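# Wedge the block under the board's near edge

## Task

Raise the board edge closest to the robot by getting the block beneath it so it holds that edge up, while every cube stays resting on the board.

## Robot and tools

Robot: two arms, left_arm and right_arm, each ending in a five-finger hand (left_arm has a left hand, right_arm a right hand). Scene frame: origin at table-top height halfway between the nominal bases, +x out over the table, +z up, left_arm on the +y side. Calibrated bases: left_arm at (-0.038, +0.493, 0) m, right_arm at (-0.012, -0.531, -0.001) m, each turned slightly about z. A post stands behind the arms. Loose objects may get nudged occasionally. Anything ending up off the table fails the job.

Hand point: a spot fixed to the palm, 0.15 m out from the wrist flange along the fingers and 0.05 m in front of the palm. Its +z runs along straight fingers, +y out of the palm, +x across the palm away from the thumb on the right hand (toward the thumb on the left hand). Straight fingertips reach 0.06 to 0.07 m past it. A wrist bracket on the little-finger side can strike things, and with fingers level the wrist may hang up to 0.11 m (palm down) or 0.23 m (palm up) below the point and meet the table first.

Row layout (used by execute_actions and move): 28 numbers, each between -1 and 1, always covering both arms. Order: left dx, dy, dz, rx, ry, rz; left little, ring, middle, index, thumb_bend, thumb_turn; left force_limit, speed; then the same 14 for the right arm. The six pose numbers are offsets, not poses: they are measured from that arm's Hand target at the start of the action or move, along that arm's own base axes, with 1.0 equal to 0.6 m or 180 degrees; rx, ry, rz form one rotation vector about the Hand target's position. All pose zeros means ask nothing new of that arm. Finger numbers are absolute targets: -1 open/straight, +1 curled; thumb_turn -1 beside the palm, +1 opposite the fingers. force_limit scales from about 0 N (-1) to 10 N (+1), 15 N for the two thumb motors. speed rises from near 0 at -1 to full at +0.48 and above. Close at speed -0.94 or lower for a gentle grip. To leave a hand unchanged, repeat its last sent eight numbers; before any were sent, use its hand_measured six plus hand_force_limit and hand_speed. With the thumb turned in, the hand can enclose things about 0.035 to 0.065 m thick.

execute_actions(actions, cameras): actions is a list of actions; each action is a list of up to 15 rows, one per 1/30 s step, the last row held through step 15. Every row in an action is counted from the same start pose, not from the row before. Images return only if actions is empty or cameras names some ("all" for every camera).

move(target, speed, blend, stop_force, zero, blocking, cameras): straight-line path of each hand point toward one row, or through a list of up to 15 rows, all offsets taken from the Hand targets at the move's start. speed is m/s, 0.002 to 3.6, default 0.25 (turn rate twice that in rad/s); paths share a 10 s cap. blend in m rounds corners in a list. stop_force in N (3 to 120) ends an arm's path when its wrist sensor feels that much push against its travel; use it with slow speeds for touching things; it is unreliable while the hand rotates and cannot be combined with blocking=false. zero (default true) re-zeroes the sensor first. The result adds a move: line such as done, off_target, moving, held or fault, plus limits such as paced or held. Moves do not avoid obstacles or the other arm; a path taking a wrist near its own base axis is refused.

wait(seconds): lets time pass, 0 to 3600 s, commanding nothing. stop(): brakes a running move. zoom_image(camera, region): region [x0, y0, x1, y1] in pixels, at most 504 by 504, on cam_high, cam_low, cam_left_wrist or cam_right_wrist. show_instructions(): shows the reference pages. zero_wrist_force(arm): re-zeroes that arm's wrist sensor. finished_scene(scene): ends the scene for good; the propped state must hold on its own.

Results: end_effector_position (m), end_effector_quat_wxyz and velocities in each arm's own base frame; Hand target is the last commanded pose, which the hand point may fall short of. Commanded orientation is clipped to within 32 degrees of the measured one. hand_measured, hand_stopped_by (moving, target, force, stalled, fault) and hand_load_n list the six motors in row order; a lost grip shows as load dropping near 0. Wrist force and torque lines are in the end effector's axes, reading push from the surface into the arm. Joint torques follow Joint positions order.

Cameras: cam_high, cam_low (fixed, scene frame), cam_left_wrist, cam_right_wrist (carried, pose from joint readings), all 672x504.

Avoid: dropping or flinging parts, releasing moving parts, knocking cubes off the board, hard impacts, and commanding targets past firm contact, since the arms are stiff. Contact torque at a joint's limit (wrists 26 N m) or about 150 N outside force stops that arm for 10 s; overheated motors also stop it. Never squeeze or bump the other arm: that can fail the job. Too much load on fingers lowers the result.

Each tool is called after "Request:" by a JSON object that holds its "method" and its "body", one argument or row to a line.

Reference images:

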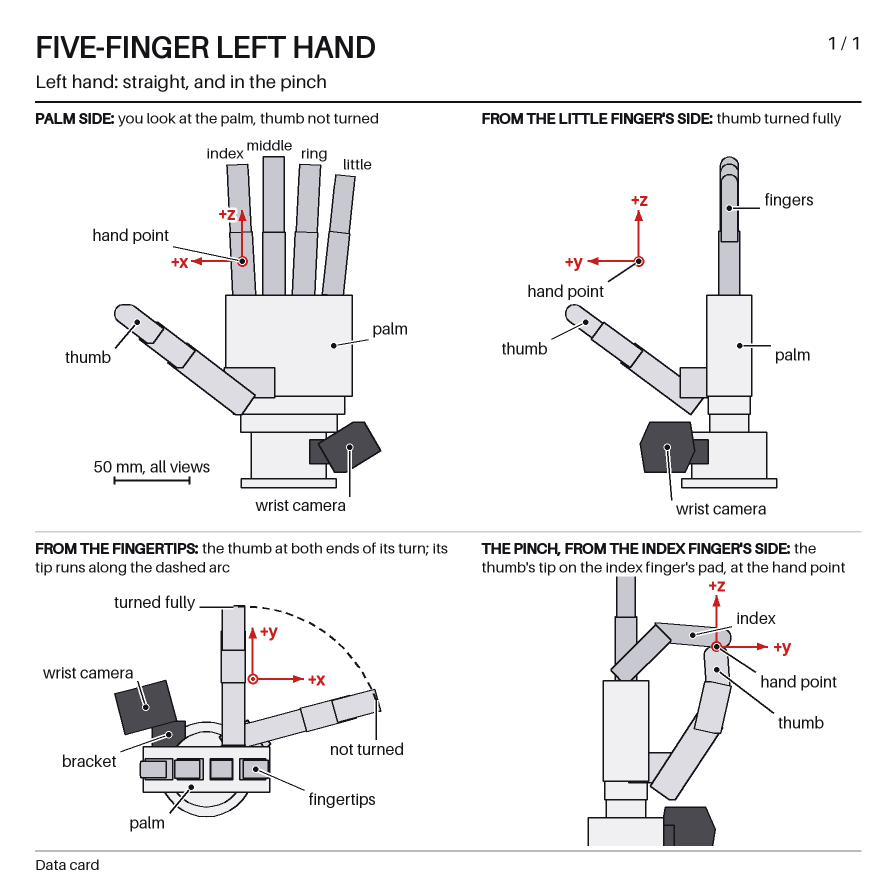

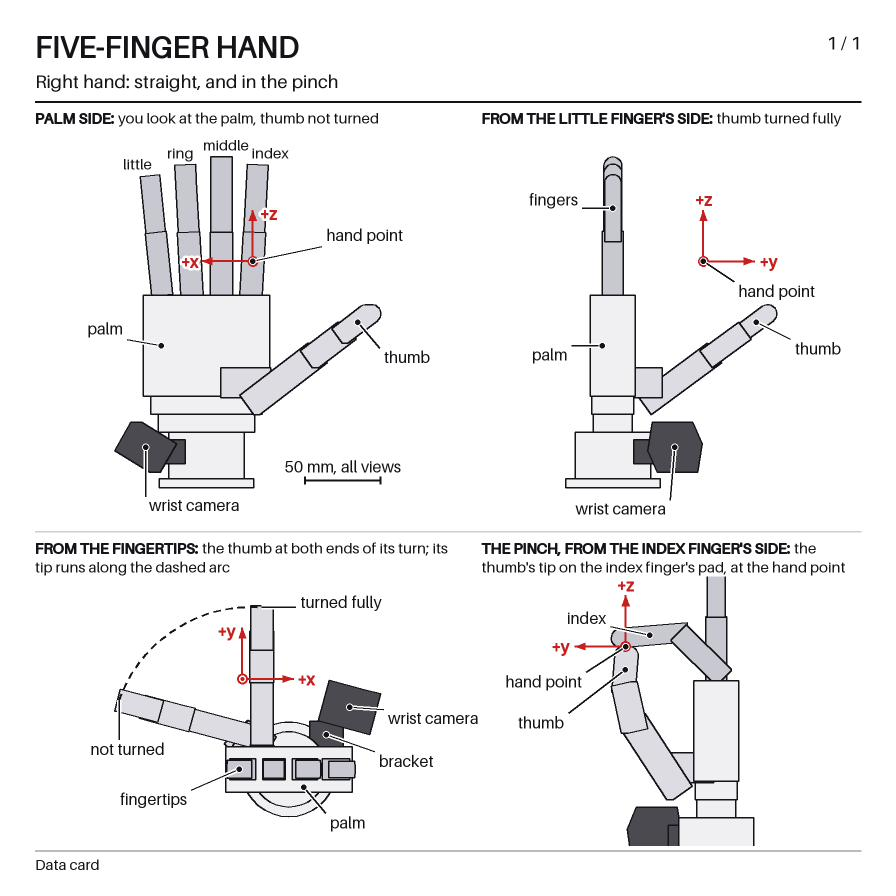

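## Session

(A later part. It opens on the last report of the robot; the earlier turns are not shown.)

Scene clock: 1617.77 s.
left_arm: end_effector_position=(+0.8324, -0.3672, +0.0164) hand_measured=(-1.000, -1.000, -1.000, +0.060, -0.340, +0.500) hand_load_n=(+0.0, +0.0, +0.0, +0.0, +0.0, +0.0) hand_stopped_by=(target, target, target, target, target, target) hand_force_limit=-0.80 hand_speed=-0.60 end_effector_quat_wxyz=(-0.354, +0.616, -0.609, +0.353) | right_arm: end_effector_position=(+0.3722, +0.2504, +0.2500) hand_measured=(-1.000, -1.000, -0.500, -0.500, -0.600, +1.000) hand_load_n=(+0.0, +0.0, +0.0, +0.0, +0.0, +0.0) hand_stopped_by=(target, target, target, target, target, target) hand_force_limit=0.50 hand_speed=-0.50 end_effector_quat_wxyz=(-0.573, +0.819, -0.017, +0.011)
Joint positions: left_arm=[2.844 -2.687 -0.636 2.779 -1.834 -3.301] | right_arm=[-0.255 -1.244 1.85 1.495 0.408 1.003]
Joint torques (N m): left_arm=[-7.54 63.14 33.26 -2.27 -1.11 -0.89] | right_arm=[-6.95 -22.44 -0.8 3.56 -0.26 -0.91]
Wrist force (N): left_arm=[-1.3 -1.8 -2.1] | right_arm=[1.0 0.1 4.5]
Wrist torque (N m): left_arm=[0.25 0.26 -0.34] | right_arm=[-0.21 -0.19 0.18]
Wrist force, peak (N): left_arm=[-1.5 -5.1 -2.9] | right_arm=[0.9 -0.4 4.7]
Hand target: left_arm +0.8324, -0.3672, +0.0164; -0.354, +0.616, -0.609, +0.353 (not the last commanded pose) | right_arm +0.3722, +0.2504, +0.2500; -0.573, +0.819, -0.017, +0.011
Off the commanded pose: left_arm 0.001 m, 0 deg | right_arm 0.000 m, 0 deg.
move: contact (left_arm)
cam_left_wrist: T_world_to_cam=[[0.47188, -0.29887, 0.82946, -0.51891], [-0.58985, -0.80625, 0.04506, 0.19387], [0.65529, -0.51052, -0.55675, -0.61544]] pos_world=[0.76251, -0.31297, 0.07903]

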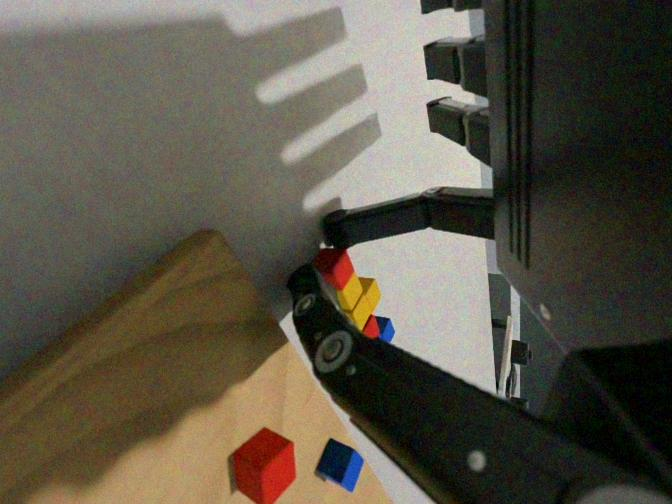

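Request:
{"method": "move", "body": {
  "target": [0,0,0.001,0,0,0,-1,-1,-1,0.3,-0.2,0.5,-0.75,-0.94,0,0,0,0,0,0,-1,-1,-0.5,-0.5,-0.6,1,0.5,-0.5],
  "cameras": ["cam_left_wrist"]
}}

Request:
{"method": "zoom_image", "body": {
  "camera": "cam_left_wrist",
  "region": [240, 170, 400, 330]
}}

Scene clock: 1622.97 s.
left_arm: end_effector_position=(+0.8324, -0.3672, +0.0170) hand_measured=(-1.000, -1.000, -1.000, +0.144, -0.278, +0.500) hand_load_n=(+0.0, +0.0, +0.0, +3.0, +2.0, +0.5) hand_stopped_by=(target, target, target, force, force, target) hand_force_limit=-0.75 hand_speed=-0.94 end_effector_quat_wxyz=(-0.354, +0.616, -0.609, +0.353) | right_arm: end_effector_position=(+0.3722, +0.2504, +0.2500) hand_measured=(-1.000, -1.000, -0.500, -0.500, -0.600, +1.000) hand_load_n=(+0.0, +0.0, -0.5, +0.0, +0.0, +0.0) hand_stopped_by=(target, target, target, target, target, target) hand_force_limit=0.50 hand_speed=-0.50 end_effector_quat_wxyz=(-0.573, +0.819, -0.017, +0.011)
Joint positions: left_arm=[2.844 -2.686 -0.635 2.778 -1.834 -3.301] | right_arm=[-0.255 -1.244 1.85 1.495 0.408 1.003]
Joint torques (N m): left_arm=[-7.38 65.26 34.16 -2.11 -1.37 -0.76] | right_arm=[-6.27 -22.55 -1.08 3.55 -0.33 -0.75]
Wrist force (N): left_arm=[-1.4 1.4 -0.7] | right_arm=[0.8 -0.1 4.4]
Wrist torque (N m): left_arm=[0.30 0.30 -0.37] | right_arm=[-0.23 -0.16 0.17]
Wrist force, peak (N): left_arm=[-1.7 -2.2 -2.0] | right_arm=[0.8 -0.1 4.7]
Hand target: left_arm +0.8324, -0.3672, +0.0170; -0.354, +0.616, -0.609, +0.353 | right_arm +0.3722, +0.2504, +0.2500; -0.573, +0.819, -0.017, +0.011
Off the commanded pose: left_arm 0.000 m, 0 deg | right_arm 0.000 m, 0 deg.
move: done
cam_left_wrist: T_world_to_cam=[[0.47183, -0.29883, 0.82951, -0.51936], [-0.58985, -0.80625, 0.04506, 0.19385], [0.65532, -0.51055, -0.55668, -0.61515]] pos_world=[0.76251, -0.31297, 0.07963]

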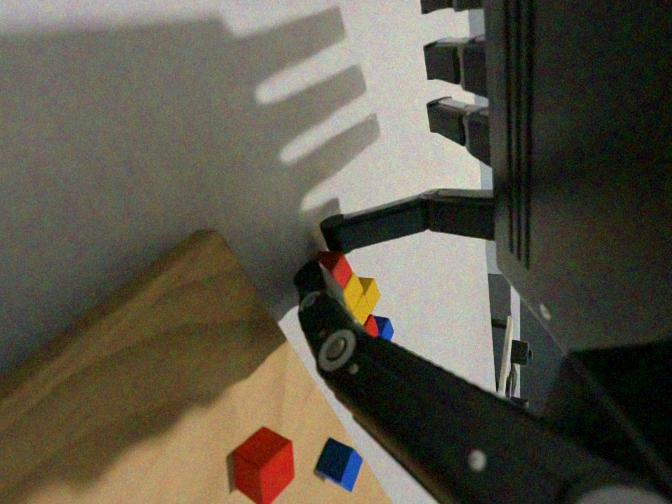

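Scaled by 3.150.

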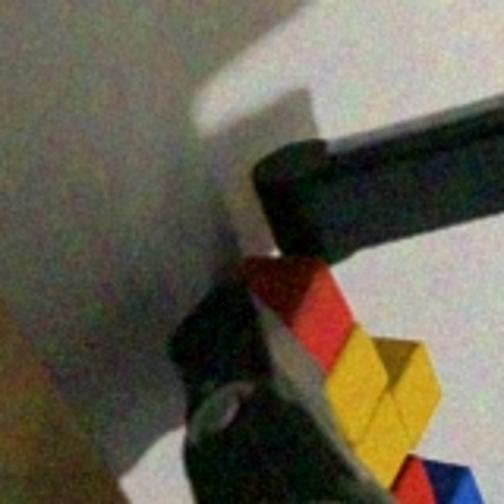

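Request:
{"method": "move", "body": {
  "target": [
    [0,0,0.1,0,0,0,-1,-1,-1,0.3,-0.2,0.5,-0.75,-0.94,0,0,0,0,0,0,-1,-1,-0.5,-0.5,-0.6,1,0.5,-0.5],
    [-0.5123,-0.0047,0.1,0,0,0,-1,-1,-1,0.3,-0.2,0.5,-0.75,-0.94,0,0,0,0,0,0,-1,-1,-0.5,-0.5,-0.6,1,0.5,-0.5]
  ],
  "speed": [0.1,0.25],
  "blend": [0.03,0],
  "cameras": ["cam_left_wrist"]
}}

Scene clock: 1638.30 s.
left_arm: end_effector_position=(+0.5251, -0.3700, +0.0770) hand_measured=(-1.000, -1.000, -1.000, +0.144, -0.278, +0.500) hand_load_n=(+0.0, +0.0, +0.0, +2.5, +2.0, +0.0) hand_stopped_by=(target, target, target, force, force, target) hand_force_limit=-0.75 hand_speed=-0.94 end_effector_quat_wxyz=(-0.354, +0.616, -0.609, +0.353) | right_arm: end_effector_position=(+0.3722, +0.2504, +0.2500) hand_measured=(-1.000, -1.000, -0.500, -0.500, -0.600, +1.000) hand_load_n=(+0.0, +0.0, +0.0, +0.0, +0.0, +0.0) hand_stopped_by=(target, target, target, target, target, target) hand_force_limit=0.50 hand_speed=-0.50 end_effector_quat_wxyz=(-0.573, +0.819, -0.017, +0.011)
Joint positions: left_arm=[2.635 -2.018 -1.684 3.117 -2.011 -3.42] | right_arm=[-0.255 -1.244 1.85 1.495 0.408 1.003]
Joint torques (N m): left_arm=[-14.32 42.9 2.43 1.84 -2.11 -1.53] | right_arm=[-6.56 -22.4 -0.91 3.65 -0.34 -0.77]
Wrist force (N): left_arm=[-0.9 1.1 -0.9] | right_arm=[1.1 0.0 4.6]
Wrist torque (N m): left_arm=[0.25 0.21 -0.26] | right_arm=[-0.23 -0.21 0.19]
Wrist force, peak (N): left_arm=[-1.1 1.9 -2.1] | right_arm=[1.0 -0.3 4.7]
Hand target: left_arm +0.5250, -0.3700, +0.0770; -0.354, +0.616, -0.609, +0.353 | right_arm +0.3722, +0.2504, +0.2500; -0.573, +0.819, -0.017, +0.011
Off the commanded pose: left_arm 0.000 m, 0 deg | right_arm 0.000 m, 0 deg.
move: done
cam_left_wrist: T_world_to_cam=[[0.4719, -0.29885, 0.82946, -0.425], [-0.58984, -0.80626, 0.04509, 0.00761], [0.65529, -0.51052, -0.55675, -0.38176]] pos_world=[0.45521, -0.31577, 0.13963]

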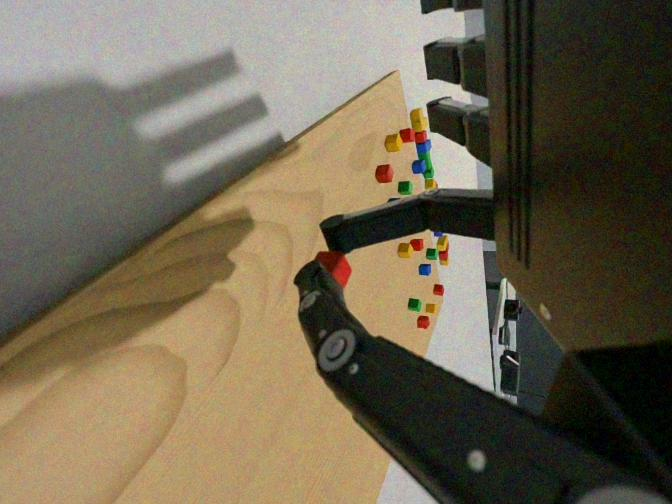

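Request:
{"method": "move", "body": {
  "target": [
    [0,0,-0.073,0,0,0,-1,-1,-1,0.3,-0.2,0.5,-0.75,-0.94,0,0,0,0,0,0,-1,-1,-0.5,-0.5,-0.6,1,0.5,-0.5],
    [0,0,-0.083,0,0,0,-1,-1,-1,0.06,-0.36,0.5,-0.75,-0.7,0,0,0,0,0,0,-1,-1,-0.5,-0.5,-0.6,1,0.5,-0.5],
    [0,0,0,0,0,0,-1,-1,-1,0.06,-0.36,0.5,-0.75,-0.7,0,0,0,0,0,0,-1,-1,-0.5,-0.5,-0.6,1,0.5,-0.5]
  ],
  "speed": [0.08,0.012,0.08],
  "cameras": ["cam_left_wrist"]
}}

Scene clock: 1647.53 s.
left_arm: end_effector_position=(+0.5250, -0.3700, +0.0768) hand_measured=(-1.000, -1.000, -1.000, +0.060, -0.360, +0.500) hand_load_n=(+0.0, +0.0, +0.0, +0.0, +0.0, +0.0) hand_stopped_by=(target, target, target, target, target, target) hand_force_limit=-0.75 hand_speed=-0.70 end_effector_quat_wxyz=(-0.354, +0.616, -0.609, +0.353) | right_arm: end_effector_position=(+0.3722, +0.2504, +0.2500) hand_measured=(-1.000, -1.000, -0.500, -0.500, -0.600, +1.000) hand_load_n=(+0.0, +0.0, -0.5, +0.0, +0.0, +0.0) hand_stopped_by=(target, target, target, target, target, target) hand_force_limit=0.50 hand_speed=-0.50 end_effector_quat_wxyz=(-0.573, +0.819, -0.017, +0.011)
Joint positions: left_arm=[2.634 -2.018 -1.685 3.118 -2.011 -3.42] | right_arm=[-0.255 -1.244 1.85 1.495 0.408 1.003]
Joint torques (N m): left_arm=[-11.59 43.96 31.72 -2.06 -0.48 -1.34] | right_arm=[-5.27 -22.8 -1.29 3.54 -0.4 -0.63]
Wrist force (N): left_arm=[-1.0 0.8 -0.9] | right_arm=[1.0 -0.1 4.5]
Wrist torque (N m): left_arm=[0.21 0.21 -0.28] | right_arm=[-0.24 -0.19 0.18]
Wrist force, peak (N): left_arm=[-1.0 1.5 -0.9] | right_arm=[0.8 -0.1 4.8]
Hand target: left_arm +0.5250, -0.3700, +0.0770; -0.354, +0.616, -0.609, +0.353 | right_arm +0.3722, +0.2504, +0.2500; -0.573, +0.819, -0.017, +0.011
Off the commanded pose: left_arm 0.000 m, 0 deg | right_arm 0.000 m, 0 deg.
move: done
cam_left_wrist: T_world_to_cam=[[0.47186, -0.29891, 0.82946, -0.42487], [-0.58987, -0.80624, 0.04502, 0.00759], [0.65529, -0.51052, -0.55675, -0.38175]] pos_world=[0.45511, -0.31577, 0.13953]

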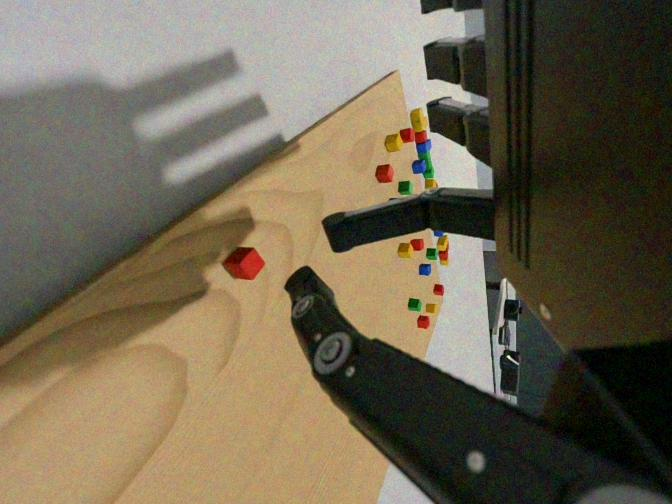

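Request:
{"method": "move", "body": {
  "target": [0.5123,-0.0133,-0.0617,0,0,0,-1,-1,-1,0.06,-0.4,0.5,-0.75,-0.7,0,0,0,0,0,0,-1,-1,-0.5,-0.5,-0.6,1,0.5,-0.5],
  "speed": 0.2,
  "cameras": ["cam_left_wrist"]
}}

Request:
{"method": "zoom_image", "body": {
  "camera": "cam_left_wrist",
  "region": [240, 170, 400, 330]
}}

Scene clock: 1655.23 s.
left_arm: end_effector_position=(+0.8324, -0.3779, +0.0399) hand_measured=(-1.000, -1.000, -1.000, +0.060, -0.400, +0.500) hand_load_n=(+0.0, +0.0, +0.0, +0.0, +0.0, +0.0) hand_stopped_by=(target, target, target, target, target, target) hand_force_limit=-0.75 hand_speed=-0.70 end_effector_quat_wxyz=(-0.354, +0.616, -0.609, +0.353) | right_arm: end_effector_position=(+0.3722, +0.2504, +0.2500) hand_measured=(-1.000, -1.000, -0.500, -0.500, -0.600, +1.000) hand_load_n=(+0.0, +0.0, +0.0, +0.0, +0.0, +0.0) hand_stopped_by=(target, target, target, target, target, target) hand_force_limit=0.50 hand_speed=-0.50 end_effector_quat_wxyz=(-0.573, +0.819, -0.017, +0.011)
Joint positions: left_arm=[2.83 -2.694 -0.561 2.709 -1.846 -3.309] | right_arm=[-0.255 -1.244 1.85 1.495 0.408 1.003]
Joint torques (N m): left_arm=[-11.39 51.71 35.37 -2.12 -1.85 -1.6] | right_arm=[-5.01 -22.41 -1.32 3.54 -0.43 -0.57]
Wrist force (N): left_arm=[-1.1 0.9 -0.9] | right_arm=[0.8 -0.1 4.5]
Wrist torque (N m): left_arm=[0.21 0.24 -0.26] | right_arm=[-0.24 -0.16 0.16]
Wrist force, peak (N): left_arm=[-0.9 1.4 -1.9] | right_arm=[1.1 0.0 4.7]
Hand target: left_arm +0.8324, -0.3780, +0.0399; -0.354, +0.616, -0.609, +0.353 | right_arm +0.3722, +0.2504, +0.2500; -0.573, +0.819, -0.017, +0.011
Off the commanded pose: left_arm 0.000 m, 0 deg | right_arm 0.000 m, 0 deg.
move: done
cam_left_wrist: T_world_to_cam=[[0.47176, -0.29874, 0.82958, -0.54156], [-0.5898, -0.80629, 0.04506, 0.18414], [0.65542, -0.51054, -0.55657, -0.60789]] pos_world=[0.76251, -0.32367, 0.10263]

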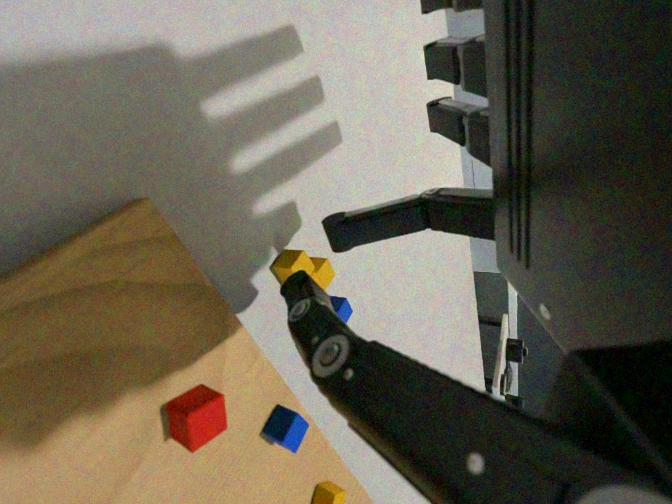

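Scaled by 3.150.

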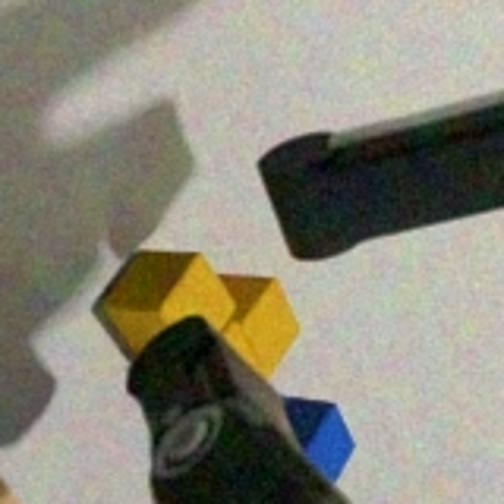

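Request:
{"method": "move", "body": {
  "target": [
    [0.0085,-0.0158,0,0,0,0,-1,-1,-1,0.06,-0.4,0.5,-0.75,-0.7,0,0,0,0,0,0,-1,-1,-0.5,-0.5,-0.6,1,0.5,-0.5],
    [0.0085,-0.0158,-0.0365,0,0,0,-1,-1,-1,0.06,-0.34,0.5,-0.75,-0.7,0,0,0,0,0,0,-1,-1,-0.5,-0.5,-0.6,1,0.5,-0.5],
    [0.0085,-0.0158,-0.0393,0,0,0,-1,-1,-1,0.06,-0.34,0.5,-0.75,-0.7,0,0,0,0,0,0,-1,-1,-0.5,-0.5,-0.6,1,0.5,-0.5]
  ],
  "speed": [0.05,0.04,0.01],
  "cameras": ["cam_left_wrist"]
}}

Request:
{"method": "zoom_image", "body": {
  "camera": "cam_left_wrist",
  "region": [240, 170, 400, 330]
}}

Scene clock: 1684.97 s.
left_arm: end_effector_position=(+0.8375, -0.3875, +0.0165) hand_measured=(-1.000, -1.000, -1.000, +0.060, -0.340, +0.500) hand_load_n=(+0.0, +0.0, +0.0, +0.0, +0.0, +0.0) hand_stopped_by=(target, target, target, target, target, target) hand_force_limit=-0.75 hand_speed=-0.70 end_effector_quat_wxyz=(-0.354, +0.616, -0.609, +0.353) | right_arm: end_effector_position=(+0.3722, +0.2504, +0.2500) hand_measured=(-1.000, -1.000, -0.500, -0.500, -0.600, +1.000) hand_load_n=(+0.0, +0.0, +0.0, +0.0, +0.0, +0.0) hand_stopped_by=(target, target, target, target, target, target) hand_force_limit=0.50 hand_speed=-0.50 end_effector_quat_wxyz=(-0.573, +0.819, -0.017, +0.011)
Joint positions: left_arm=[2.819 -2.749 -0.51 2.712 -1.855 -3.314] | right_arm=[-0.255 -1.244 1.85 1.495 0.408 1.003]
Joint torques (N m): left_arm=[-10.32 52.83 7.37 1.99 0.55 1.24] | right_arm=[-4.48 -22.92 -1.52 3.55 -0.52 -0.57]
Wrist force (N): left_arm=[-1.2 1.3 -1.1] | right_arm=[0.9 -0.1 4.5]
Wrist torque (N m): left_arm=[0.27 0.27 -0.27] | right_arm=[-0.24 -0.17 0.16]
Wrist force, peak (N): left_arm=[-1.6 1.2 -1.3] | right_arm=[1.1 -0.1 4.7]
Hand target: left_arm +0.8375, -0.3875, +0.0164; -0.354, +0.616, -0.609, +0.353 | right_arm +0.3722, +0.2504, +0.2500; -0.573, +0.819, -0.017, +0.011
Off the commanded pose: left_arm 0.000 m, 0 deg | right_arm 0.000 m, 0 deg.
move: done
cam_left_wrist: T_world_to_cam=[[0.47188, -0.29887, 0.82946, -0.52755], [-0.58985, -0.80625, 0.04506, 0.18051], [0.65529, -0.51052, -0.55675, -0.62903]] pos_world=[0.76761, -0.33327, 0.07923]

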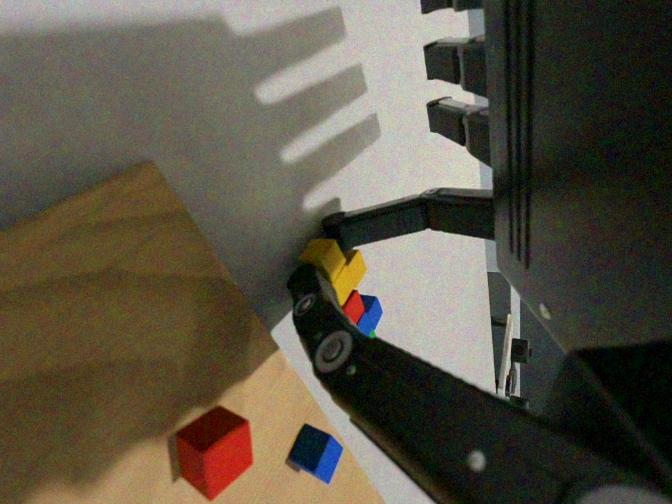

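Scaled by 3.150.

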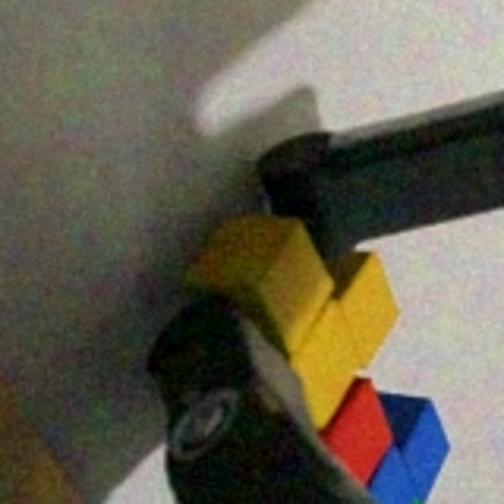

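Request:
{"method": "move", "body": {
  "target": [0,0,0.001,0,0,0,-1,-1,-1,0.3,-0.2,0.5,-0.75,-0.94,0,0,0,0,0,0,-1,-1,-0.5,-0.5,-0.6,1,0.5,-0.5]
}}

Request:
{"method": "move", "body": {
  "target": [
    [0,0,0.09,0,0,0,-1,-1,-1,0.3,-0.2,0.5,-0.75,-0.94,0,0,0,0,0,0,-1,-1,-0.5,-0.5,-0.6,1,0.5,-0.5],
    [-0.5208,-0.0208,0.09,0,0,0,-1,-1,-1,0.3,-0.2,0.5,-0.75,-0.94,0,0,0,0,0,0,-1,-1,-0.5,-0.5,-0.6,1,0.5,-0.5]
  ],
  "speed": [0.1,0.25],
  "blend": [0.03,0],
  "cameras": ["cam_left_wrist"]
}}

Scene clock: 1694.37 s.
left_arm: end_effector_position=(+0.8375, -0.3875, +0.0170) hand_measured=(-1.000, -1.000, -1.000, +0.144, -0.278, +0.500) hand_load_n=(+0.0, +0.0, +0.0, +3.0, +1.5, -0.5) hand_stopped_by=(target, target, target, force, force, target) hand_force_limit=-0.75 hand_speed=-0.94 end_effector_quat_wxyz=(-0.354, +0.616, -0.609, +0.353) | right_arm: end_effector_position=(+0.3722, +0.2504, +0.2500) hand_measured=(-1.000, -1.000, -0.500, -0.500, -0.600, +1.000) hand_load_n=(+0.0, +0.0, +0.0, +0.0, +0.0, +0.0) hand_stopped_by=(target, target, target, target, target, target) hand_force_limit=0.50 hand_speed=-0.50 end_effector_quat_wxyz=(-0.573, +0.819, -0.017, +0.011)
Joint positions: left_arm=[2.819 -2.749 -0.51 2.712 -1.855 -3.314] | right_arm=[-0.255 -1.244 1.85 1.495 0.408 1.003]
Joint torques (N m): left_arm=[3.79 67.3 35.62 -2.19 0.65 1.12] | right_arm=[-4 -23.03 -1.04 3.51 -0.47 -0.43]
Wrist force (N): left_arm=[-1.2 1.2 -0.9] | right_arm=[0.8 0.1 4.5]
Wrist torque (N m): left_arm=[0.26 0.27 -0.27] | right_arm=[-0.21 -0.16 0.17]
Wrist force, peak (N): left_arm=[-1.4 1.5 -0.9] | right_arm=[0.9 -0.1 4.8]
Hand target: left_arm +0.8375, -0.3875, +0.0170; -0.354, +0.616, -0.609, +0.353 | right_arm +0.3722, +0.2504, +0.2500; -0.573, +0.819, -0.017, +0.011
Off the commanded pose: left_arm 0.000 m, 0 deg | right_arm 0.000 m, 0 deg.
move: done

Scene clock: 1696.87 s.
left_arm: end_effector_position=(+0.5251, -0.3999, +0.0710) hand_measured=(-1.000, -1.000, -1.000, +0.144, -0.278, +0.500) hand_load_n=(+0.0, +0.0, +0.0, +3.0, +2.0, +0.0) hand_stopped_by=(target, target, target, force, force, target) hand_force_limit=-0.75 hand_speed=-0.94 end_effector_quat_wxyz=(-0.354, +0.616, -0.609, +0.353) | right_arm: end_effector_position=(+0.3722, +0.2504, +0.2500) hand_measured=(-1.000, -1.000, -0.500, -0.500, -0.600, +1.000) hand_load_n=(+0.0, +0.0, +0.0, +0.0, +0.0, +0.0) hand_stopped_by=(target, target, target, target, target, target) hand_force_limit=0.50 hand_speed=-0.50 end_effector_quat_wxyz=(-0.573, +0.819, -0.017, +0.011)
Joint positions: left_arm=[2.58 -2.074 -1.616 3.09 -2.056 -3.454] | right_arm=[-0.255 -1.244 1.85 1.495 0.408 1.003]
Joint torques (N m): left_arm=[-14.95 46.56 4.01 1.81 -1.92 -1.46] | right_arm=[-4.29 -22.48 -1.17 3.46 -0.48 -0.4]
Wrist force (N): left_arm=[-1.1 1.2 -1.0] | right_arm=[0.8 -0.1 4.5]
Wrist torque (N m): left_arm=[0.27 0.24 -0.28] | right_arm=[-0.23 -0.16 0.17]
Wrist force, peak (N): left_arm=[-1.2 1.8 -2.1] | right_arm=[1.0 -0.3 4.8]
Hand target: left_arm +0.5250, -0.3999, +0.0710; -0.354, +0.616, -0.609, +0.353 | right_arm +0.3722, +0.2504, +0.2500; -0.573, +0.819, -0.017, +0.011
Off the commanded pose: left_arm 0.000 m, 0 deg | right_arm 0.000 m, 0 deg.
move: done; blend cut to 0.027 m at target 1
cam_left_wrist: T_world_to_cam=[[0.4719, -0.29885, 0.82946, -0.42896], [-0.58984, -0.80626, 0.04509, -0.01622], [0.65529, -0.51052, -0.55675, -0.40037]] pos_world=[0.45521, -0.34567, 0.13363]

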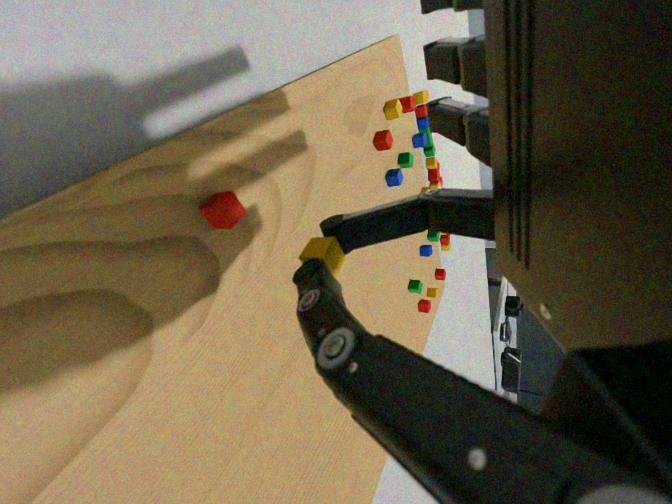

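Request:
{"method": "move", "body": {
  "target": [
    [0,0,-0.063,0,0,0,-1,-1,-1,0.3,-0.2,0.5,-0.75,-0.94,0,0,0,0,0,0,-1,-1,-0.5,-0.5,-0.6,1,0.5,-0.5],
    [0,0,-0.073,0,0,0,-1,-1,-1,0.06,-0.36,0.5,-0.75,-0.7,0,0,0,0,0,0,-1,-1,-0.5,-0.5,-0.6,1,0.5,-0.5],
    [0,0,0,0,0,0,-1,-1,-1,0.06,-0.36,0.5,-0.75,-0.7,0,0,0,0,0,0,-1,-1,-0.5,-0.5,-0.6,1,0.5,-0.5],
    [0.5208,-0.0018,-0.045,0,0,0,-1,-1,-1,-0.05,-0.55,0.5,-0.75,-0.7,0,0,0,0,0,0,-1,-1,-0.5,-0.5,-0.6,1,0.5,-0.5]
  ],
  "speed": [0.08,0.012,0.08,0.25],
  "blend": [0,0,0.01,0],
  "cameras": ["cam_left_wrist"]
}}

Request:
{"method": "zoom_image", "body": {
  "camera": "cam_left_wrist",
  "region": [240, 200, 400, 360]
}}

Scene clock: 1712.60 s.
left_arm: end_effector_position=(+0.8375, -0.4010, +0.0440) hand_measured=(-1.000, -1.000, -1.000, -0.050, -0.550, +0.500) hand_load_n=(+0.0, +0.0, +0.0, +0.0, +0.0, +0.0) hand_stopped_by=(target, target, target, target, target, target) hand_force_limit=-0.75 hand_speed=-0.70 end_effector_quat_wxyz=(-0.354, +0.616, -0.609, +0.353) | right_arm: end_effector_position=(+0.3722, +0.2504, +0.2500) hand_measured=(-1.000, -1.000, -0.500, -0.500, -0.600, +1.000) hand_load_n=(+0.0, +0.0, +0.0, +0.0, +0.0, +0.0) hand_stopped_by=(target, target, target, target, target, target) hand_force_limit=0.50 hand_speed=-0.50 end_effector_quat_wxyz=(-0.573, +0.819, -0.017, +0.011)
Joint positions: left_arm=[2.802 -2.777 -0.385 2.612 -1.87 -3.324] | right_arm=[-0.255 -1.244 1.85 1.495 0.408 1.003]
Joint torques (N m): left_arm=[-14.87 53.88 35.02 -2.1 -1.89 -1.69] | right_arm=[-3.34 -22.76 -0.97 3.52 -0.49 -0.35]
Wrist force (N): left_arm=[-1.3 1.0 -0.8] | right_arm=[0.9 -0.1 4.7]
Wrist torque (N m): left_arm=[0.22 0.26 -0.26] | right_arm=[-0.25 -0.18 0.17]
Wrist force, peak (N): left_arm=[-0.9 1.4 -2.2] | right_arm=[1.0 0.0 4.8]
Hand target: left_arm +0.8375, -0.4010, +0.0440; -0.354, +0.616, -0.609, +0.353 | right_arm +0.3722, +0.2504, +0.2500; -0.573, +0.819, -0.017, +0.011
Off the commanded pose: left_arm 0.000 m, 0 deg | right_arm 0.000 m, 0 deg.
move: done
cam_left_wrist: T_world_to_cam=[[0.47183, -0.29883, 0.82951, -0.55426], [-0.58985, -0.80625, 0.04506, 0.16839], [0.65532, -0.51055, -0.55668, -0.62072]] pos_world=[0.76761, -0.34677, 0.10663]

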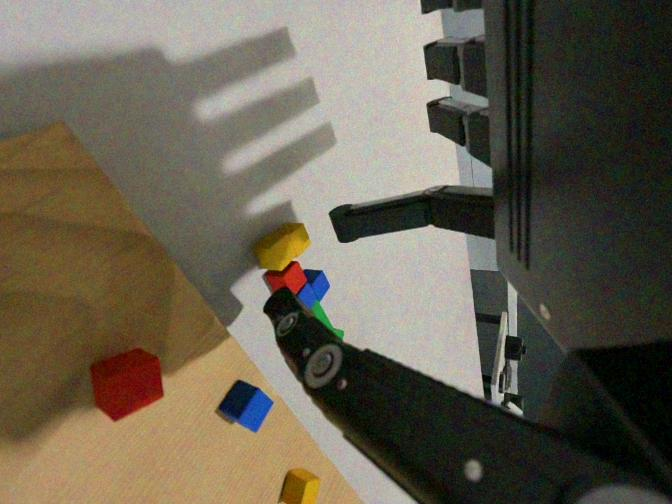

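Scaled by 3.150.

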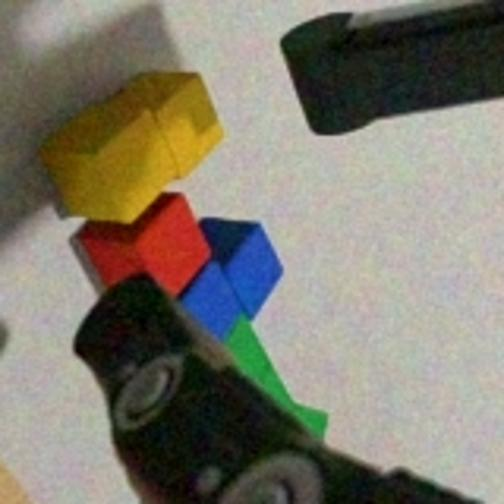

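Request:
{"method": "move", "body": {
  "target": [
    [0.0042,0.0003,0,0,0,0,-1,-1,-1,-0.05,-0.5,0.5,-0.75,-0.7,0,0,0,0,0,0,-1,-1,-0.5,-0.5,-0.6,1,0.5,-0.5],
    [0.0042,0.0003,-0.04,0,0,0,-1,-1,-1,-0.05,-0.42,0.5,-0.75,-0.7,0,0,0,0,0,0,-1,-1,-0.5,-0.5,-0.6,1,0.5,-0.5],
    [0.0042,0.0003,-0.0442,0,0,0,-1,-1,-1,-0.05,-0.42,0.5,-0.75,-0.7,0,0,0,0,0,0,-1,-1,-0.5,-0.5,-0.6,1,0.5,-0.5]
  ],
  "speed": [0.05,0.04,0.01],
  "cameras": ["cam_left_wrist"]
}}

Request:
{"method": "zoom_image", "body": {
  "camera": "cam_left_wrist",
  "region": [240, 170, 400, 330]
}}

Scene clock: 1731.73 s.
left_arm: end_effector_position=(+0.8400, -0.4009, +0.0176) hand_measured=(-1.000, -1.000, -1.000, -0.050, -0.420, +0.500) hand_load_n=(+0.0, +0.0, +0.0, +0.0, +0.0, +0.0) hand_stopped_by=(target, target, target, target, target, target) hand_force_limit=-0.75 hand_speed=-0.70 end_effector_quat_wxyz=(-0.354, +0.616, -0.609, +0.353) | right_arm: end_effector_position=(+0.3722, +0.2504, +0.2500) hand_measured=(-1.000, -1.000, -0.500, -0.500, -0.600, +1.000) hand_load_n=(+0.0, +0.0, +0.0, +0.0, +0.0, +0.0) hand_stopped_by=(target, target, target, target, target, target) hand_force_limit=0.50 hand_speed=-0.50 end_effector_quat_wxyz=(-0.573, +0.819, -0.017, +0.011)
Joint positions: left_arm=[2.803 -2.797 -0.412 2.659 -1.869 -3.323] | right_arm=[-0.255 -1.244 1.85 1.495 0.408 1.003]
Joint torques (N m): left_arm=[11.8 52.91 7.85 1.95 0.51 1.62] | right_arm=[-3.06 -22.63 -1.71 3.41 -0.49 -0.34]
Wrist force (N): left_arm=[-1.1 0.8 -1.0] | right_arm=[1.1 -0.2 4.7]
Wrist torque (N m): left_arm=[0.21 0.25 -0.30] | right_arm=[-0.26 -0.21 0.18]
Wrist force, peak (N): left_arm=[-1.5 1.0 -1.5] | right_arm=[0.9 -0.1 4.8]
Hand target: left_arm +0.8400, -0.4008, +0.0174; -0.354, +0.616, -0.609, +0.353 | right_arm +0.3722, +0.2504, +0.2500; -0.573, +0.819, -0.017, +0.011
Off the commanded pose: left_arm 0.000 m, 0 deg | right_arm 0.000 m, 0 deg.
move: done
cam_left_wrist: T_world_to_cam=[[0.47188, -0.29887, 0.82946, -0.53356], [-0.58985, -0.80625, 0.04506, 0.17113], [0.65529, -0.51052, -0.55675, -0.63696]] pos_world=[0.77011, -0.34667, 0.08023]

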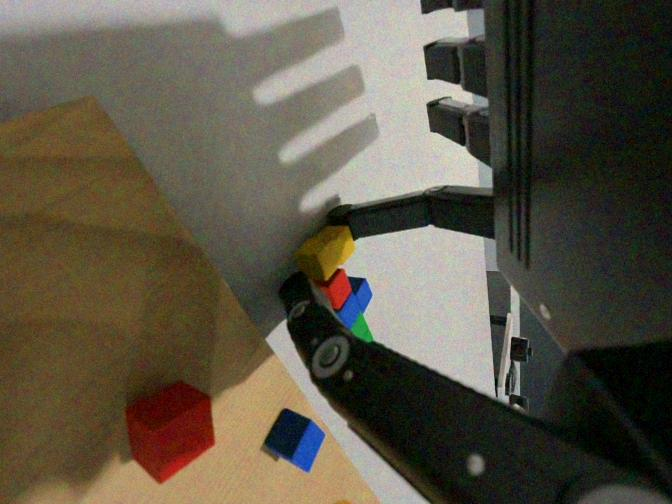

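Scaled by 3.150.

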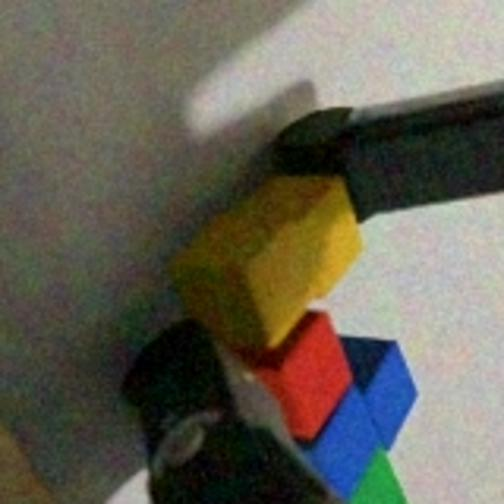

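Request:
{"method": "move", "body": {
  "target": [0,0,0.0005,0,0,0,-1,-1,-1,0.2,-0.2,0.5,-0.7,-0.94,0,0,0,0,0,0,-1,-1,-0.5,-0.5,-0.6,1,0.5,-0.5],
  "cameras": ["cam_left_wrist"]
}}

Request:
{"method": "zoom_image", "body": {
  "camera": "cam_left_wrist",
  "region": [240, 170, 400, 330]
}}

Scene clock: 1735.00 s.
left_arm: end_effector_position=(+0.8400, -0.4008, +0.0177) hand_measured=(-1.000, -1.000, -1.000, +0.028, -0.364, +0.500) hand_load_n=(+0.0, +0.0, +0.0, +3.0, +2.0, +0.0) hand_stopped_by=(target, target, target, force, force, target) hand_force_limit=-0.70 hand_speed=-0.94 end_effector_quat_wxyz=(-0.354, +0.616, -0.609, +0.353) | right_arm: end_effector_position=(+0.3722, +0.2504, +0.2500) hand_measured=(-1.000, -1.000, -0.500, -0.500, -0.600, +1.000) hand_load_n=(+0.0, +0.0, +0.0, +0.0, +0.0, +0.0) hand_stopped_by=(target, target, target, target, target, target) hand_force_limit=0.50 hand_speed=-0.50 end_effector_quat_wxyz=(-0.573, +0.819, -0.017, +0.011)
Joint positions: left_arm=[2.803 -2.797 -0.412 2.659 -1.869 -3.323] | right_arm=[-0.255 -1.244 1.85 1.495 0.408 1.003]
Joint torques (N m): left_arm=[11.38 68.16 34.78 -2.09 0.3 1.8] | right_arm=[-2.45 -23.19 -1.21 3.44 -0.6 -0.28]
Wrist force (N): left_arm=[-1.2 1.4 -1.1] | right_arm=[0.8 -0.1 4.8]
Wrist torque (N m): left_arm=[0.29 0.26 -0.31] | right_arm=[-0.25 -0.17 0.17]
Wrist force, peak (N): left_arm=[-1.3 0.8 -1.8] | right_arm=[1.0 -0.2 4.9]
Hand target: left_arm +0.8400, -0.4008, +0.0177; -0.354, +0.616, -0.609, +0.353 | right_arm +0.3722, +0.2504, +0.2500; -0.573, +0.819, -0.017, +0.011
Off the commanded pose: left_arm 0.000 m, 0 deg | right_arm 0.000 m, 0 deg.
move: done
cam_left_wrist: T_world_to_cam=[[0.47183, -0.29883, 0.82951, -0.53365], [-0.58985, -0.80625, 0.04506, 0.17121], [0.65532, -0.51055, -0.55668, -0.63684]] pos_world=[0.77011, -0.34657, 0.08043]

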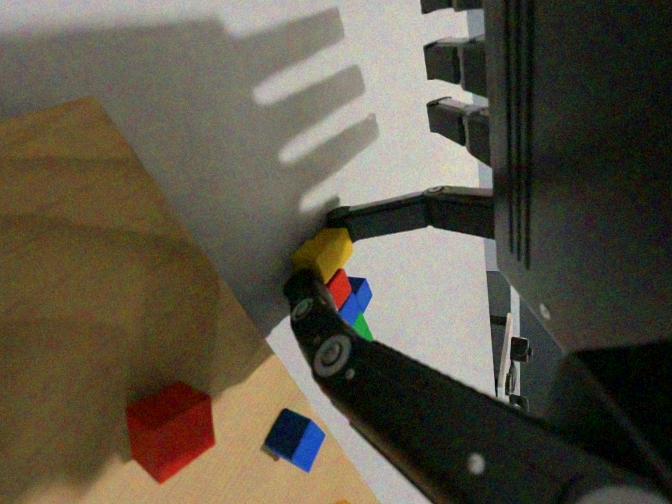

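Scaled by 3.150.

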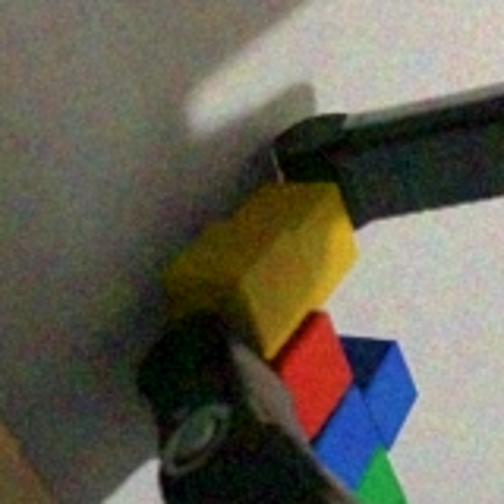

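Request:
{"method": "move", "body": {
  "target": [
    [0,0,0.09,0,0,0,-1,-1,-1,0.2,-0.2,0.5,-0.7,-0.94,0,0,0,0,0,0,-1,-1,-0.5,-0.5,-0.6,1,0.5,-0.5],
    [-0.5292,-0.0488,0.09,0,0,0,-1,-1,-1,0.2,-0.2,0.5,-0.7,-0.94,0,0,0,0,0,0,-1,-1,-0.5,-0.5,-0.6,1,0.5,-0.5]
  ],
  "speed": [0.06,0.2],
  "blend": [0.02,0],
  "cameras": ["cam_left_wrist"]
}}

Scene clock: 1741.70 s.
left_arm: end_effector_position=(+0.5226, -0.4301, +0.0717) hand_measured=(-1.000, -1.000, -1.000, +0.028, -0.364, +0.500) hand_load_n=(+0.0, +0.0, +0.0, +3.0, +2.5, +0.0) hand_stopped_by=(target, target, target, force, force, target) hand_force_limit=-0.70 hand_speed=-0.94 end_effector_quat_wxyz=(-0.354, +0.616, -0.609, +0.353) | right_arm: end_effector_position=(+0.3722, +0.2504, +0.2500) hand_measured=(-1.000, -1.000, -0.500, -0.500, -0.600, +1.000) hand_load_n=(+0.0, +0.0, +0.5, +0.0, +0.0, +0.0) hand_stopped_by=(target, target, target, target, target, target) hand_force_limit=0.50 hand_speed=-0.50 end_effector_quat_wxyz=(-0.573, +0.819, -0.017, +0.011)
Joint positions: left_arm=[2.526 -2.121 -1.539 3.044 -2.1 -3.489] | right_arm=[-0.255 -1.244 1.85 1.495 0.408 1.003]
Joint torques (N m): left_arm=[-14.64 46.48 4.17 1.68 -1.92 -1.62] | right_arm=[-1.7 -22.65 -1.59 3.36 -0.62 -0.17]
Wrist force (N): left_arm=[-1.1 0.9 -1.0] | right_arm=[1.0 -0.2 4.7]
Wrist torque (N m): left_arm=[0.21 0.24 -0.27] | right_arm=[-0.27 -0.19 0.17]
Wrist force, peak (N): left_arm=[-1.4 1.7 -1.8] | right_arm=[1.0 -0.1 4.8]
Hand target: left_arm +0.5225, -0.4301, +0.0717; -0.354, +0.616, -0.609, +0.353 | right_arm +0.3722, +0.2504, +0.2500; -0.573, +0.819, -0.017, +0.011
Off the commanded pose: left_arm 0.000 m, 0 deg | right_arm 0.000 m, 0 deg.
move: done
cam_left_wrist: T_world_to_cam=[[0.47188, -0.29887, 0.82946, -0.43747], [-0.58985, -0.80625, 0.04506, -0.04207], [0.65529, -0.51052, -0.55675, -0.4137]] pos_world=[0.45271, -0.37587, 0.13443]

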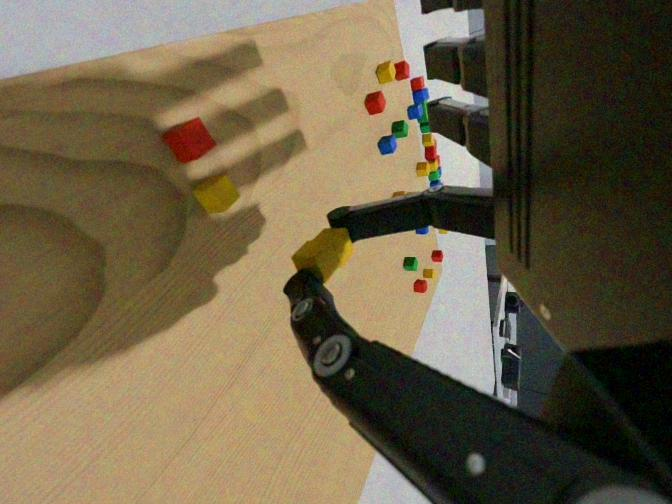

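Request:
{"method": "move", "body": {
  "target": [
    [0,0,-0.062,0,0,0,-1,-1,-1,0.2,-0.2,0.5,-0.7,-0.94,0,0,0,0,0,0,-1,-1,-0.5,-0.5,-0.6,1,0.5,-0.5],
    [0,0,-0.0723,0,0,0,-1,-1,-1,-0.05,-0.48,0.5,-0.75,-0.7,0,0,0,0,0,0,-1,-1,-0.5,-0.5,-0.6,1,0.5,-0.5],
    [0,0,0,0,0,0,-1,-1,-1,-0.05,-0.48,0.5,-0.75,-0.7,0,0,0,0,0,0,-1,-1,-0.5,-0.5,-0.6,1,0.5,-0.5],
    [0.525,0.0268,-0.0462,0,0,0,-1,-1,-1,-0.05,-0.55,0.5,-0.75,-0.7,0,0,0,0,0,0,-1,-1,-0.5,-0.5,-0.6,1,0.5,-0.5]
  ],
  "speed": [0.08,0.012,0.08,0.25],
  "blend": [0,0,0.01,0],
  "cameras": ["cam_left_wrist"]
}}

Request:
{"method": "zoom_image", "body": {
  "camera": "cam_left_wrist",
  "region": [240, 200, 400, 360]
}}

Scene clock: 1758.20 s.
left_arm: end_effector_position=(+0.8375, -0.4140, +0.0440) hand_measured=(-1.000, -1.000, -1.000, -0.050, -0.550, +0.500) hand_load_n=(+0.0, -0.5, +0.0, +0.0, +0.0, +0.0) hand_stopped_by=(target, target, target, target, target, target) hand_force_limit=-0.75 hand_speed=-0.70 end_effector_quat_wxyz=(-0.354, +0.616, -0.609, +0.353) | right_arm: end_effector_position=(+0.3722, +0.2504, +0.2500) hand_measured=(-1.000, -1.000, -0.500, -0.500, -0.600, +1.000) hand_load_n=(+0.0, +0.0, +0.0, +0.0, +0.0, +0.0) hand_stopped_by=(target, target, target, target, target, target) hand_force_limit=0.50 hand_speed=-0.50 end_effector_quat_wxyz=(-0.573, +0.819, -0.017, +0.011)
Joint positions: left_arm=[2.785 -2.826 -0.287 2.56 -1.884 -3.333] | right_arm=[-0.255 -1.244 1.85 1.495 0.408 1.003]
Joint torques (N m): left_arm=[-14.07 53.96 35.16 -2.11 -1.85 -1.62] | right_arm=[-0.32 -22.79 -1.67 3.29 -0.63 0.01]
Wrist force (N): left_arm=[-0.9 1.1 -0.9] | right_arm=[1.0 -0.1 4.7]
Wrist torque (N m): left_arm=[0.23 0.21 -0.25] | right_arm=[-0.25 -0.19 0.17]
Wrist force, peak (N): left_arm=[-1.3 1.2 -2.3] | right_arm=[1.1 -0.1 4.9]
Hand target: left_arm +0.8375, -0.4140, +0.0440; -0.354, +0.616, -0.609, +0.353 | right_arm +0.3722, +0.2504, +0.2500; -0.573, +0.819, -0.017, +0.011
Off the commanded pose: left_arm 0.000 m, 0 deg | right_arm 0.000 m, 0 deg.
move: done
cam_left_wrist: T_world_to_cam=[[0.4718, -0.29887, 0.82951, -0.55814], [-0.58988, -0.80624, 0.04502, 0.15793], [0.65532, -0.51055, -0.55668, -0.62735]] pos_world=[0.76761, -0.35977, 0.10663]

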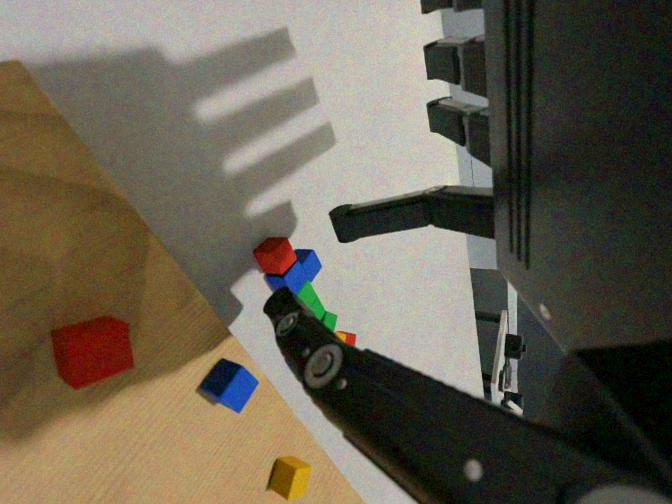

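Scaled by 3.150.

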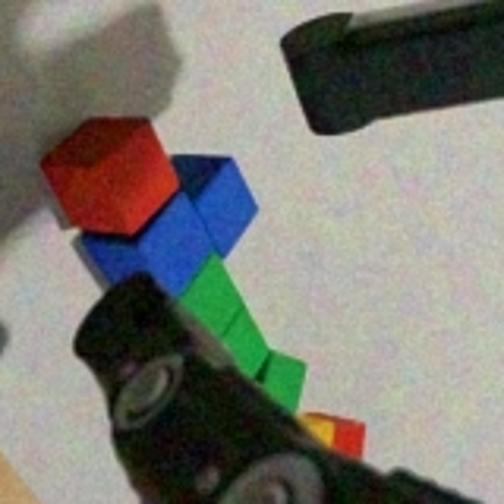

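Request:
{"method": "move", "body": {
  "target": [
    [0.0032,-0.0028,0,0,0,0,-1,-1,-1,0.06,-0.4,0.5,-0.75,-0.7,0,0,0,0,0,0,-1,-1,-0.5,-0.5,-0.6,1,0.5,-0.5],
    [0.0032,-0.0028,-0.0433,0,0,0,-1,-1,-1,0.06,-0.34,0.5,-0.75,-0.7,0,0,0,0,0,0,-1,-1,-0.5,-0.5,-0.6,1,0.5,-0.5],
    [0.0032,-0.0028,-0.0456,0,0,0,-1,-1,-1,0.06,-0.34,0.5,-0.75,-0.7,0,0,0,0,0,0,-1,-1,-0.5,-0.5,-0.6,1,0.5,-0.5],
    [0.0032,-0.0028,-0.045,0,0,0,-1,-1,-1,0.3,-0.2,0.5,-0.75,-0.94,0,0,0,0,0,0,-1,-1,-0.5,-0.5,-0.6,1,0.5,-0.5],
    [0.0032,-0.0028,0.0467,0,0,0,-1,-1,-1,0.3,-0.2,0.5,-0.75,-0.94,0,0,0,0,0,0,-1,-1,-0.5,-0.5,-0.6,1,0.5,-0.5],
    [-0.5208,-0.0767,0.0467,0,0,0,-1,-1,-1,0.3,-0.2,0.5,-0.75,-0.94,0,0,0,0,0,0,-1,-1,-0.5,-0.5,-0.6,1,0.5,-0.5]
  ],
  "speed": [0.05,0.05,0.01,0.01,0.1,0.25],
  "blend": [0,0,0,0,0.025,0],
  "cameras": ["cam_left_wrist"]
}}

Scene clock: 1777.03 s.
left_arm: end_effector_position=(+0.5251, -0.4600, +0.0720) hand_measured=(-1.000, -1.000, -1.000, +0.144, -0.274, +0.500) hand_load_n=(+0.0, -0.5, +0.0, +2.5, +2.0, +0.0) hand_stopped_by=(target, target, target, force, force, target) hand_force_limit=-0.75 hand_speed=-0.94 end_effector_quat_wxyz=(-0.354, +0.616, -0.609, +0.353) | right_arm: end_effector_position=(+0.3722, +0.2504, +0.2500) hand_measured=(-1.000, -1.000, -0.500, -0.500, -0.600, +1.000) hand_load_n=(+0.0, +0.0, +0.0, +0.0, +0.5, +0.0) hand_stopped_by=(target, target, target, target, target, target) hand_force_limit=0.50 hand_speed=-0.50 end_effector_quat_wxyz=(-0.573, +0.819, -0.017, +0.011)
Joint positions: left_arm=[2.483 -2.178 -1.447 2.992 -2.136 -3.519] | right_arm=[-0.255 -1.244 1.85 1.495 0.408 1.003]
Joint torques (N m): left_arm=[-14.59 48.71 4.72 1.65 -1.81 -1.51] | right_arm=[-0.32 -23.05 -1.89 3.41 -0.72 0.05]
Wrist force (N): left_arm=[-1.0 1.1 -1.3] | right_arm=[0.8 -0.1 4.6]
Wrist torque (N m): left_arm=[0.26 0.21 -0.27] | right_arm=[-0.25 -0.16 0.16]
Wrist force, peak (N): left_arm=[-1.0 2.0 -1.7] | right_arm=[0.8 -0.1 5.0]
Hand target: left_arm +0.5250, -0.4601, +0.0720; -0.354, +0.616, -0.609, +0.353 | right_arm +0.3722, +0.2504, +0.2500; -0.573, +0.819, -0.017, +0.011
Off the commanded pose: left_arm 0.000 m, 0 deg | right_arm 0.000 m, 0 deg.
move: done
cam_left_wrist: T_world_to_cam=[[0.47192, -0.29886, 0.82944, -0.44787], [-0.58978, -0.80631, 0.04504, -0.06485], [0.65532, -0.51045, -0.55678, -0.43047]] pos_world=[0.45521, -0.40587, 0.13473]

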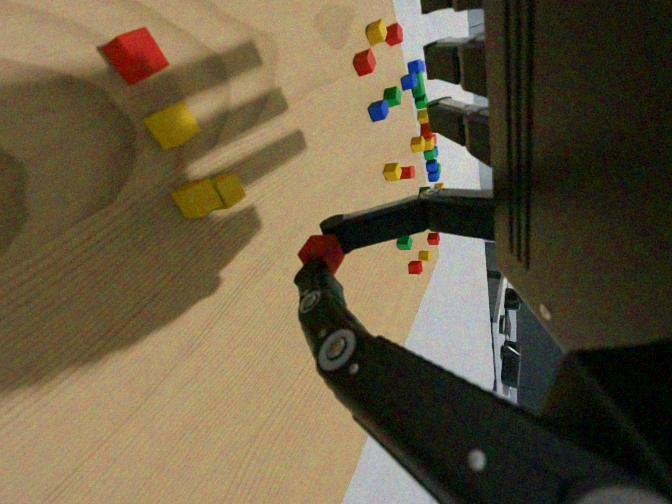

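Request:
{"method": "move", "body": {
  "target": [
    [0,0,-0.064,0,0,0,-1,-1,-1,0.3,-0.2,0.5,-0.75,-0.94,0,0,0,0,0,0,-1,-1,-0.5,-0.5,-0.6,1,0.5,-0.5],
    [0,0,-0.0745,0,0,0,-1,-1,-1,0.06,-0.36,0.5,-0.75,-0.7,0,0,0,0,0,0,-1,-1,-0.5,-0.5,-0.6,1,0.5,-0.5],
    [0,0,0,0,0,0,-1,-1,-1,0.06,-0.36,0.5,-0.75,-0.7,0,0,0,0,0,0,-1,-1,-0.5,-0.5,-0.6,1,0.5,-0.5],
    [0.5208,0.055,-0.0467,0,0,0,-1,-1,-1,-0.05,-0.55,0.5,-0.75,-0.7,0,0,0,0,0,0,-1,-1,-0.5,-0.5,-0.6,1,0.5,-0.5]
  ],
  "speed": [0.1,0.012,0.1,0.3],
  "blend": [0,0,0.01,0],
  "cameras": ["cam_left_wrist"]
}}

Request:
{"method": "zoom_image", "body": {
  "camera": "cam_left_wrist",
  "region": [240, 200, 400, 360]
}}

Scene clock: 1789.60 s.
left_arm: end_effector_position=(+0.8375, -0.4271, +0.0440) hand_measured=(-1.000, -1.000, -1.000, -0.050, -0.550, +0.500) hand_load_n=(+0.0, +0.0, +0.0, +0.0, +0.0, +0.0) hand_stopped_by=(target, target, target, target, target, target) hand_force_limit=-0.75 hand_speed=-0.70 end_effector_quat_wxyz=(-0.354, +0.616, -0.609, +0.353) | right_arm: end_effector_position=(+0.3722, +0.2504, +0.2500) hand_measured=(-1.000, -1.000, -0.500, -0.500, -0.600, +1.000) hand_load_n=(+0.0, +0.0, +0.0, +0.0, +0.0, +0.0) hand_stopped_by=(target, target, target, target, target, target) hand_force_limit=0.50 hand_speed=-0.50 end_effector_quat_wxyz=(-0.573, +0.819, -0.017, +0.011)
Joint positions: left_arm=[2.769 -2.907 -0.121 2.473 -1.898 -3.342] | right_arm=[-0.255 -1.244 1.85 1.495 0.408 1.003]
Joint torques (N m): left_arm=[-14.99 54.35 35.49 -2.03 -1.82 -1.45] | right_arm=[0.5 -22.81 -2.48 3.36 -0.83 0.07]
Wrist force (N): left_arm=[-0.6 1.0 -0.7] | right_arm=[1.1 0.0 4.8]
Wrist torque (N m): left_arm=[0.22 0.16 -0.25] | right_arm=[-0.24 -0.21 0.18]
Wrist force, peak (N): left_arm=[-1.0 1.1 -2.4] | right_arm=[1.0 -0.1 4.9]
Hand target: left_arm +0.8375, -0.4271, +0.0440; -0.354, +0.616, -0.609, +0.353 | right_arm +0.3722, +0.2504, +0.2500; -0.573, +0.819, -0.017, +0.011
Off the commanded pose: left_arm 0.000 m, 0 deg | right_arm 0.000 m, 0 deg.
move: done
cam_left_wrist: T_world_to_cam=[[0.47175, -0.29883, 0.82955, -0.56197], [-0.58988, -0.80624, 0.04503, 0.14746], [0.65536, -0.51058, -0.55661, -0.63404]] pos_world=[0.76761, -0.37277, 0.10663]

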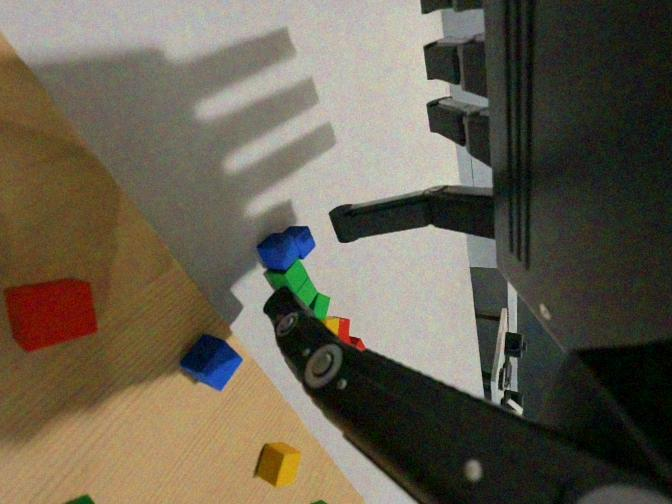

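Scaled by 3.150.

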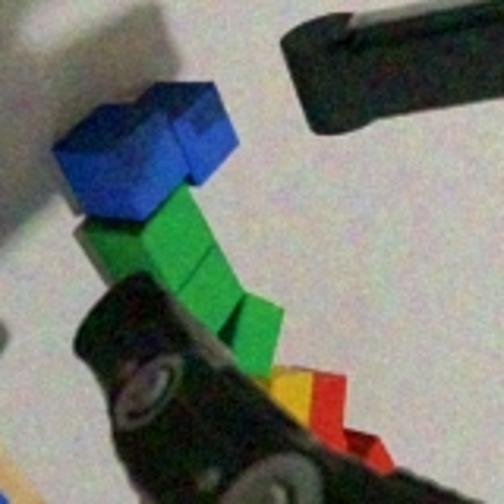

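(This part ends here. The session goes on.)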